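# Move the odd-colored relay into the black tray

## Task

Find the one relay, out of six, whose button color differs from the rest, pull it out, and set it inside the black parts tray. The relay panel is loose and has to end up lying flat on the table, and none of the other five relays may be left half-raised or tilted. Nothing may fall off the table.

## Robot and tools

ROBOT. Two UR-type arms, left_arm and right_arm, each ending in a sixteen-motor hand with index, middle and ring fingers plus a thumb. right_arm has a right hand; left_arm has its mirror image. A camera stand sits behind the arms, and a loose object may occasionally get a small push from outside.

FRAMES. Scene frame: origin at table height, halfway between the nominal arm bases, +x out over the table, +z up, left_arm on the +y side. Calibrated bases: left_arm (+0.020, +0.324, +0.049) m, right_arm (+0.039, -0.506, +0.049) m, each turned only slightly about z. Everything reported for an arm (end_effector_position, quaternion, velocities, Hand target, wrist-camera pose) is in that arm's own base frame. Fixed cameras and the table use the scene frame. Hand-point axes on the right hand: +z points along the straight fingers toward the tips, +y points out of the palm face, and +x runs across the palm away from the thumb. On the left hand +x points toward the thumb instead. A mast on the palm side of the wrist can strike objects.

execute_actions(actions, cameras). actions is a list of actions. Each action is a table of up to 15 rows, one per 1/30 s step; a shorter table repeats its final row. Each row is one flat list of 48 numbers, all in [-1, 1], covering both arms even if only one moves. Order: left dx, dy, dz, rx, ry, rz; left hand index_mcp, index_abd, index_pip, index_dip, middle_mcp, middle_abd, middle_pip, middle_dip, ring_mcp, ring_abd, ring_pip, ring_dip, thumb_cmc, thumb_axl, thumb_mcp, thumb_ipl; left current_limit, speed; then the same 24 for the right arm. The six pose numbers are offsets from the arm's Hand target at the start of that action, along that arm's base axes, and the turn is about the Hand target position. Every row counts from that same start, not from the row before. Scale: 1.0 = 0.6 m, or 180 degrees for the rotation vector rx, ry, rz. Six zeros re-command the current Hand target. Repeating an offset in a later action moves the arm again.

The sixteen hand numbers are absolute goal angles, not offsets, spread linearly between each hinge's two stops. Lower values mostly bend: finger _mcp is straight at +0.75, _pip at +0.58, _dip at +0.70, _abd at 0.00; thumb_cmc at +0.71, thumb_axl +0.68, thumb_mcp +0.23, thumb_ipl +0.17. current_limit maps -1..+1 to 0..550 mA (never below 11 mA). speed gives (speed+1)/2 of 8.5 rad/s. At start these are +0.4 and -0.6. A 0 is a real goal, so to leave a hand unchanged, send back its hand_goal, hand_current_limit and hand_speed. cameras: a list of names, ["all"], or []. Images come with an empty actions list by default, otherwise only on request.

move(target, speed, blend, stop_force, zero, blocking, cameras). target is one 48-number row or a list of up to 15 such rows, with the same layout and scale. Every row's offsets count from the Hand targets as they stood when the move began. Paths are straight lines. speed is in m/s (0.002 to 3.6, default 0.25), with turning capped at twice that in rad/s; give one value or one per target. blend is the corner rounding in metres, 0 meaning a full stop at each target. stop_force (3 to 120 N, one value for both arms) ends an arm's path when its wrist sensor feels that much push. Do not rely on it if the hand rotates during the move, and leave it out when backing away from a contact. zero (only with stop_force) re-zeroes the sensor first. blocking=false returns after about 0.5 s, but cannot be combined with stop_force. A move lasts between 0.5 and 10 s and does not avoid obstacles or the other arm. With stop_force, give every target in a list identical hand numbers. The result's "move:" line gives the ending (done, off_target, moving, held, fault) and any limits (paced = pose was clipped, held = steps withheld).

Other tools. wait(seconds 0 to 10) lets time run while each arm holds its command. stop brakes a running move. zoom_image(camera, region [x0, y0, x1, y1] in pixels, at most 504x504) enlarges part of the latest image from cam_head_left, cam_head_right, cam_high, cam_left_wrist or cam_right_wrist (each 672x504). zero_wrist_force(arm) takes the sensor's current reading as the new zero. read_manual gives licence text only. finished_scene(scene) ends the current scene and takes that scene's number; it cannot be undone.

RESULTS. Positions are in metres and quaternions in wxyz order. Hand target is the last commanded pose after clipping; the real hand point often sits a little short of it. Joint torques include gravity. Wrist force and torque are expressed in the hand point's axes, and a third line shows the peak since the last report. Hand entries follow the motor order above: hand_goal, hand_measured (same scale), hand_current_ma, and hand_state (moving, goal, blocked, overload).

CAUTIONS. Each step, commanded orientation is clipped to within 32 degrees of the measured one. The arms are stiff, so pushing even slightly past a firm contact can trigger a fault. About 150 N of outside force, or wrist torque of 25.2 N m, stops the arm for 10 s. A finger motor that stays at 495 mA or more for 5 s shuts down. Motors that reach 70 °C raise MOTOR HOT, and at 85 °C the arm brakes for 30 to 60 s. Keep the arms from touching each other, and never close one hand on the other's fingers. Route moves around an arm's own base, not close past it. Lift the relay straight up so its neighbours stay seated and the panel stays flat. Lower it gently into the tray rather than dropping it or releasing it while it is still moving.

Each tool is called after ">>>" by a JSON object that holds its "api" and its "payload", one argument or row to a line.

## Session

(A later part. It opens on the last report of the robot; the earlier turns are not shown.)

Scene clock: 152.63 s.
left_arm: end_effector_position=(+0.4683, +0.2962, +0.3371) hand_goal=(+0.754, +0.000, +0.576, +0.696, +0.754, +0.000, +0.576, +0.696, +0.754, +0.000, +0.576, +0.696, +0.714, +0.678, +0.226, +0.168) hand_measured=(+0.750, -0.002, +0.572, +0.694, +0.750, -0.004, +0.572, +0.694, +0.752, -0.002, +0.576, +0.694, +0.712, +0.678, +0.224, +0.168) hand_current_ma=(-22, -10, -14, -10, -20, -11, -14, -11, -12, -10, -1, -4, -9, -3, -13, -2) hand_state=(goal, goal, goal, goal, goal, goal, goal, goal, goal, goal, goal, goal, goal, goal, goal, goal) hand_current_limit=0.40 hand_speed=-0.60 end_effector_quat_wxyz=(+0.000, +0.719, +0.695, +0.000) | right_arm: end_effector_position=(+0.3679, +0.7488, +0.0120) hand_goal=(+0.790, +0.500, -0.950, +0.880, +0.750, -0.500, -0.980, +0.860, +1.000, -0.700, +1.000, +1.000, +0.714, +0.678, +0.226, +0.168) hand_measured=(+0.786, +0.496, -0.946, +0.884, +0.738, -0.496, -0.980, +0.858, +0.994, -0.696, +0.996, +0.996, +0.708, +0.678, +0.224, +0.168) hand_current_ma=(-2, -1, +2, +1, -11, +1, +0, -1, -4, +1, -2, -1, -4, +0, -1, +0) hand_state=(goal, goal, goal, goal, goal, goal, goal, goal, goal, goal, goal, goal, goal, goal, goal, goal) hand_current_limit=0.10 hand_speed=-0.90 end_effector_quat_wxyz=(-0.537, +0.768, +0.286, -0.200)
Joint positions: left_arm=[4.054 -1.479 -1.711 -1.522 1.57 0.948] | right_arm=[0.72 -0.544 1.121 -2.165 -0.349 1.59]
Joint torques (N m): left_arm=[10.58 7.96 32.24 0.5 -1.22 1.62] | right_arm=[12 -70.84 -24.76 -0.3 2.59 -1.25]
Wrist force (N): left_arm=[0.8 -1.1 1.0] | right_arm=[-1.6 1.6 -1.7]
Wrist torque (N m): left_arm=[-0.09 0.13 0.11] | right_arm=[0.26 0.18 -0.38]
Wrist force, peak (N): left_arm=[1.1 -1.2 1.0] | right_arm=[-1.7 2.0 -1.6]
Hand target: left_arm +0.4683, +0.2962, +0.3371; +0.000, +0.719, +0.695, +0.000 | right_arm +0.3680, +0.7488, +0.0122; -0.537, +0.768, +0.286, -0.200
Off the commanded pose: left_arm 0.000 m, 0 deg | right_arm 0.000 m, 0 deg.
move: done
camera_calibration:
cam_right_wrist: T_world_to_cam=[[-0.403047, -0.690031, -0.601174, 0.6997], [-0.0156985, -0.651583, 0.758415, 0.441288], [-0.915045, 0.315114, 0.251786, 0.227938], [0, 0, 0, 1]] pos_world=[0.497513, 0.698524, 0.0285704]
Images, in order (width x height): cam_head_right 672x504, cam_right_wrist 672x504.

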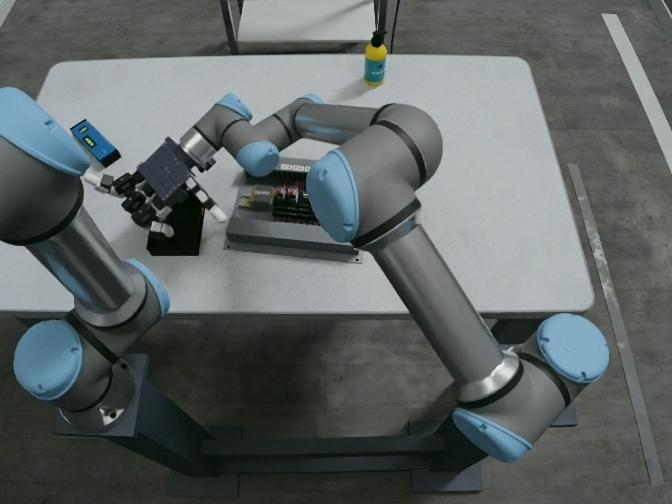

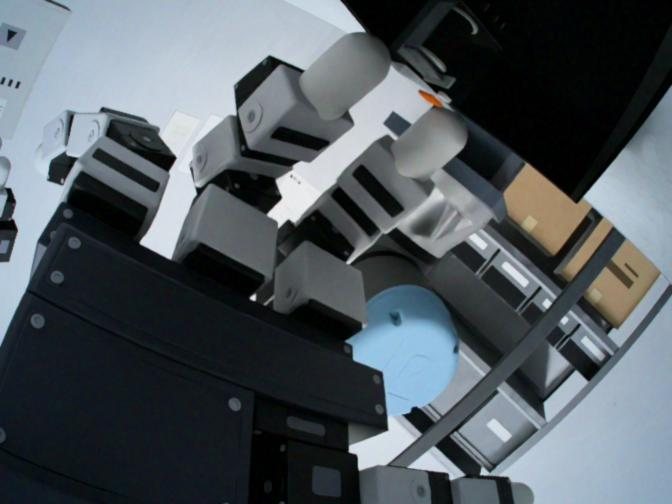

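>>> {"api": "move", "payload": {
  "target": [
    [0,0,0,0,0,0,0.754,0,0.576,0.696,0.754,0,0.576,0.696,0.754,0,0.576,0.696,0.714,0.678,0.226,0.168,0.4,-0.6,0,0,0.3,0,0,0,0.79,0.5,-0.95,0.88,0.75,-0.5,-0.98,0.86,1,-0.7,1,1,0.714,0.678,0.226,0.168,0.1,-0.9],
    [0,0,0,0,0,0,0.754,0,0.576,0.696,0.754,0,0.576,0.696,0.754,0,0.576,0.696,0.714,0.678,0.226,0.168,0.4,-0.6,0,-0.8,0.33,0,0,0,0.79,0.5,-0.95,0.88,0.75,-0.5,-0.98,0.86,1,-0.7,1,1,0.714,0.678,0.226,0.168,0.1,-0.9]
  ],
  "speed": [0.15, 0.3],
  "blend": [0.04, 0],
  "cameras": ["all"]
}}

>>> {"api": "zoom_image", "payload": {
  "camera": "cam_head_right",
  "region": [120, 130, 380, 280]
}}

>>> {"api": "zoom_image", "payload": {
  "camera": "cam_high",
  "region": [230, 150, 490, 300]
}}

Scene clock: 157.43 s.
left_arm: end_effector_position=(+0.4683, +0.2962, +0.3371) hand_goal=(+0.754, +0.000, +0.576, +0.696, +0.754, +0.000, +0.576, +0.696, +0.754, +0.000, +0.576, +0.696, +0.714, +0.678, +0.226, +0.168) hand_measured=(+0.750, -0.002, +0.572, +0.694, +0.750, -0.004, +0.572, +0.694, +0.752, -0.002, +0.576, +0.694, +0.712, +0.678, +0.224, +0.168) hand_current_ma=(-22, -10, -14, -10, -20, -11, -14, -11, -12, -10, -1, -4, -9, -3, -13, -2) hand_state=(goal, goal, goal, goal, goal, goal, goal, goal, goal, goal, goal, goal, goal, goal, goal, goal) hand_current_limit=0.40 hand_speed=-0.60 end_effector_quat_wxyz=(+0.000, +0.719, +0.695, +0.000) | right_arm: end_effector_position=(+0.3679, +0.2690, +0.2102) hand_goal=(+0.790, +0.500, -0.950, +0.880, +0.750, -0.500, -0.980, +0.860, +1.000, -0.700, +1.000, +1.000, +0.714, +0.678, +0.226, +0.168) hand_measured=(+0.786, +0.496, -0.946, +0.884, +0.738, -0.496, -0.980, +0.858, +0.994, -0.696, +0.996, +0.996, +0.708, +0.678, +0.224, +0.168) hand_current_ma=(-2, -1, +2, +1, -11, +1, +0, -1, -4, +1, -2, -1, -4, +0, -1, +0) hand_state=(goal, goal, goal, goal, goal, goal, goal, goal, goal, goal, goal, goal, goal, goal, goal, goal) hand_current_limit=0.10 hand_speed=-0.90 end_effector_quat_wxyz=(-0.537, +0.768, +0.286, -0.200)
Joint positions: left_arm=[4.054 -1.479 -1.711 -1.522 1.57 0.948] | right_arm=[0.019 -1.362 1.681 -0.836 -0.765 0.389]
Joint torques (N m): left_arm=[9.48 8.42 31.74 0.7 -1.05 1.67] | right_arm=[-13.63 -21.42 -30.84 2.39 -0.78 -1.78]
Wrist force (N): left_arm=[0.9 -1.1 0.9] | right_arm=[-1.2 1.5 -1.3]
Wrist torque (N m): left_arm=[-0.07 0.12 0.12] | right_arm=[0.22 0.11 -0.17]
Wrist force, peak (N): left_arm=[1.4 -0.9 1.0] | right_arm=[-1.9 2.0 -2.4]
Hand target: left_arm +0.4683, +0.2962, +0.3371; +0.000, +0.719, +0.695, +0.000 | right_arm +0.3680, +0.2688, +0.2102; -0.537, +0.768, +0.286, -0.200
Off the commanded pose: left_arm 0.000 m, 0 deg | right_arm 0.000 m, 0 deg.
move: done
camera_calibration:
cam_left_wrist: T_world_to_cam=[[-0.635677, -0.771554, 0.0248684, 0.484989], [-0.535904, 0.464256, 0.705176, -0.169536], [-0.555627, 0.434937, -0.708596, 0.496014], [0, 0, 0, 1]] pos_world=[0.49304, 0.237168, 0.458965]
cam_right_wrist: T_world_to_cam=[[-0.402934, -0.689972, -0.601318, 0.48784], [-0.0158982, -0.651637, 0.758364, -0.0216113], [-0.915091, 0.31513, 0.251597, 0.329354], [0, 0, 0, 1]] pos_world=[0.497613, 0.218724, 0.226871]

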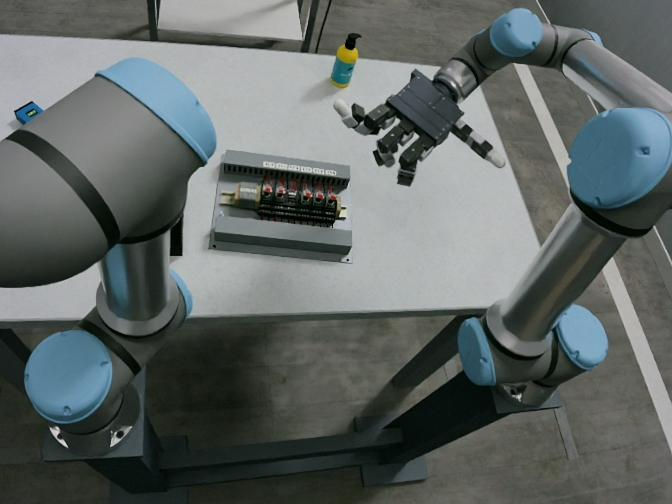

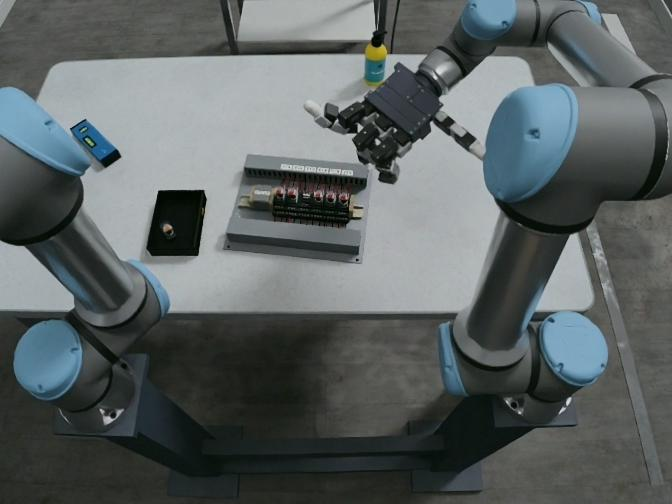

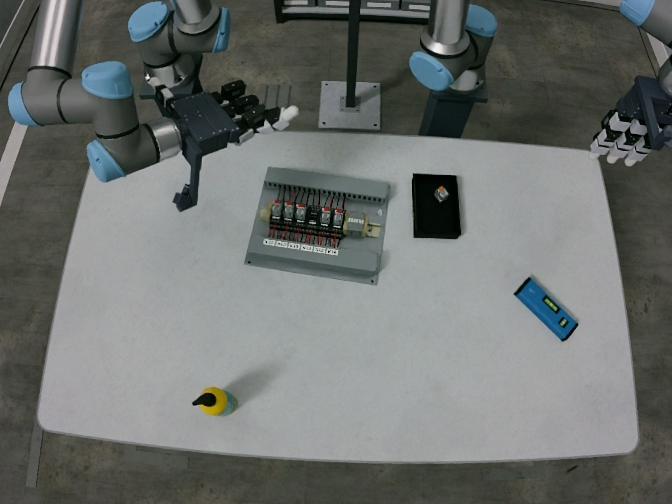

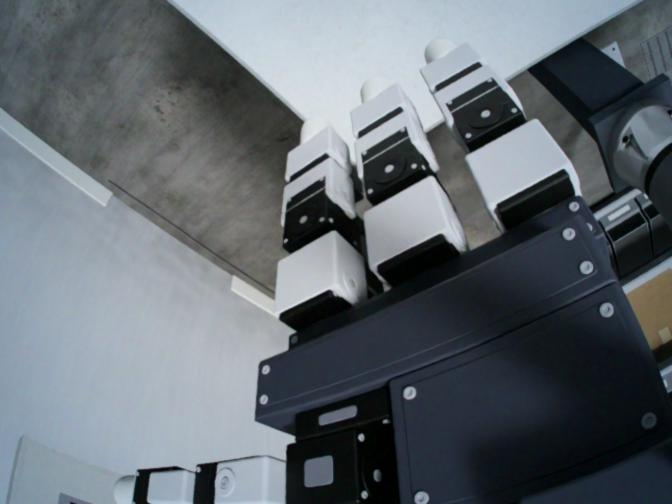

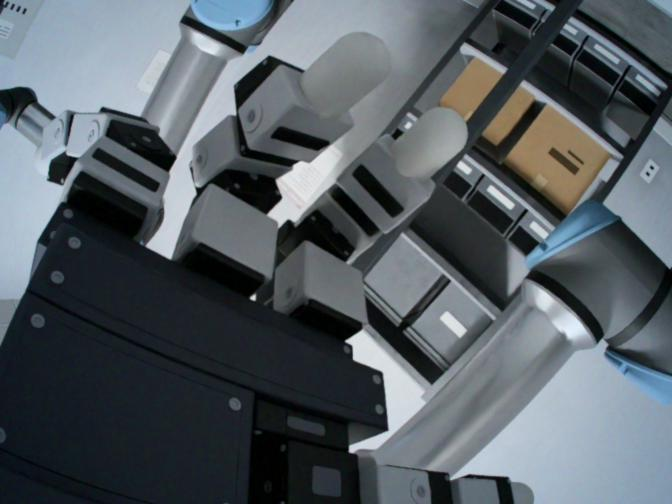

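Scaled by 1.938 from the camera's 672x504 image, which has a finer 960x720 frame.

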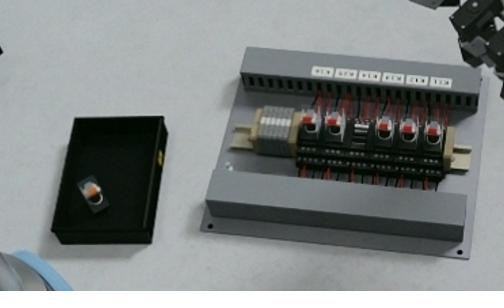

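Scaled by 1.938 from the camera's 672x504 image, which has a finer 960x720 frame.

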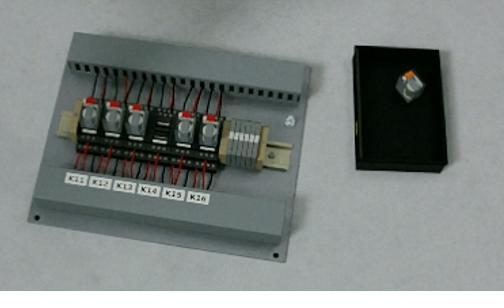

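>>> {"api": "zoom_image", "payload": {
  "camera": "cam_head_right",
  "region": [260, 175, 360, 235]
}}

>>> {"api": "zoom_image", "payload": {
  "camera": "cam_high",
  "region": [250, 175, 370, 265]
}}

>>> {"api": "zoom_image", "payload": {
  "camera": "cam_head_left",
  "region": [240, 165, 360, 235]
}}

Scaled by 5.040 from the camera's 672x504 image, which has a finer 960x720 frame.

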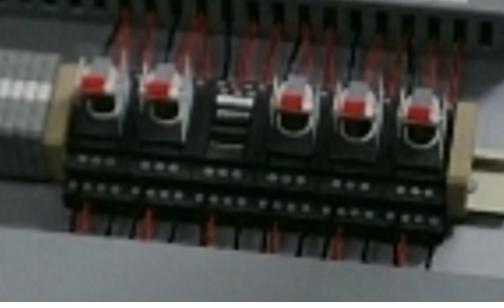

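Scaled by 4.200 from the camera's 672x504 image, which has a finer 960x720 frame.

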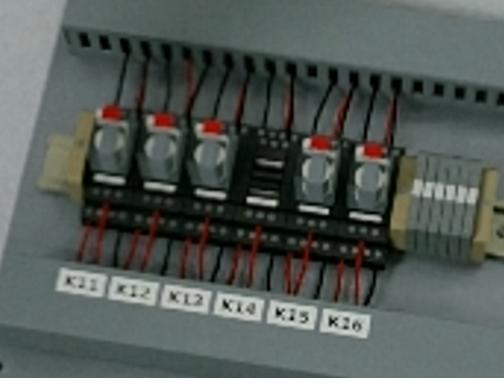

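Scaled by 4.200 from the camera's 672x504 image, which has a finer 960x720 frame.

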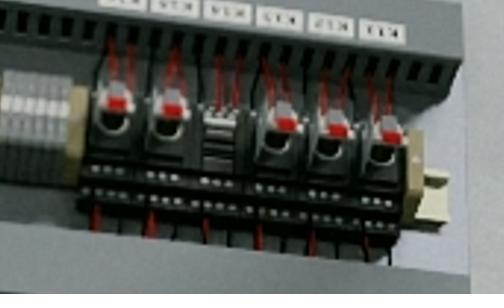

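>>> {"api": "finished_scene", "payload": {
  "scene": 3
}}

The scene is finished: the task was done.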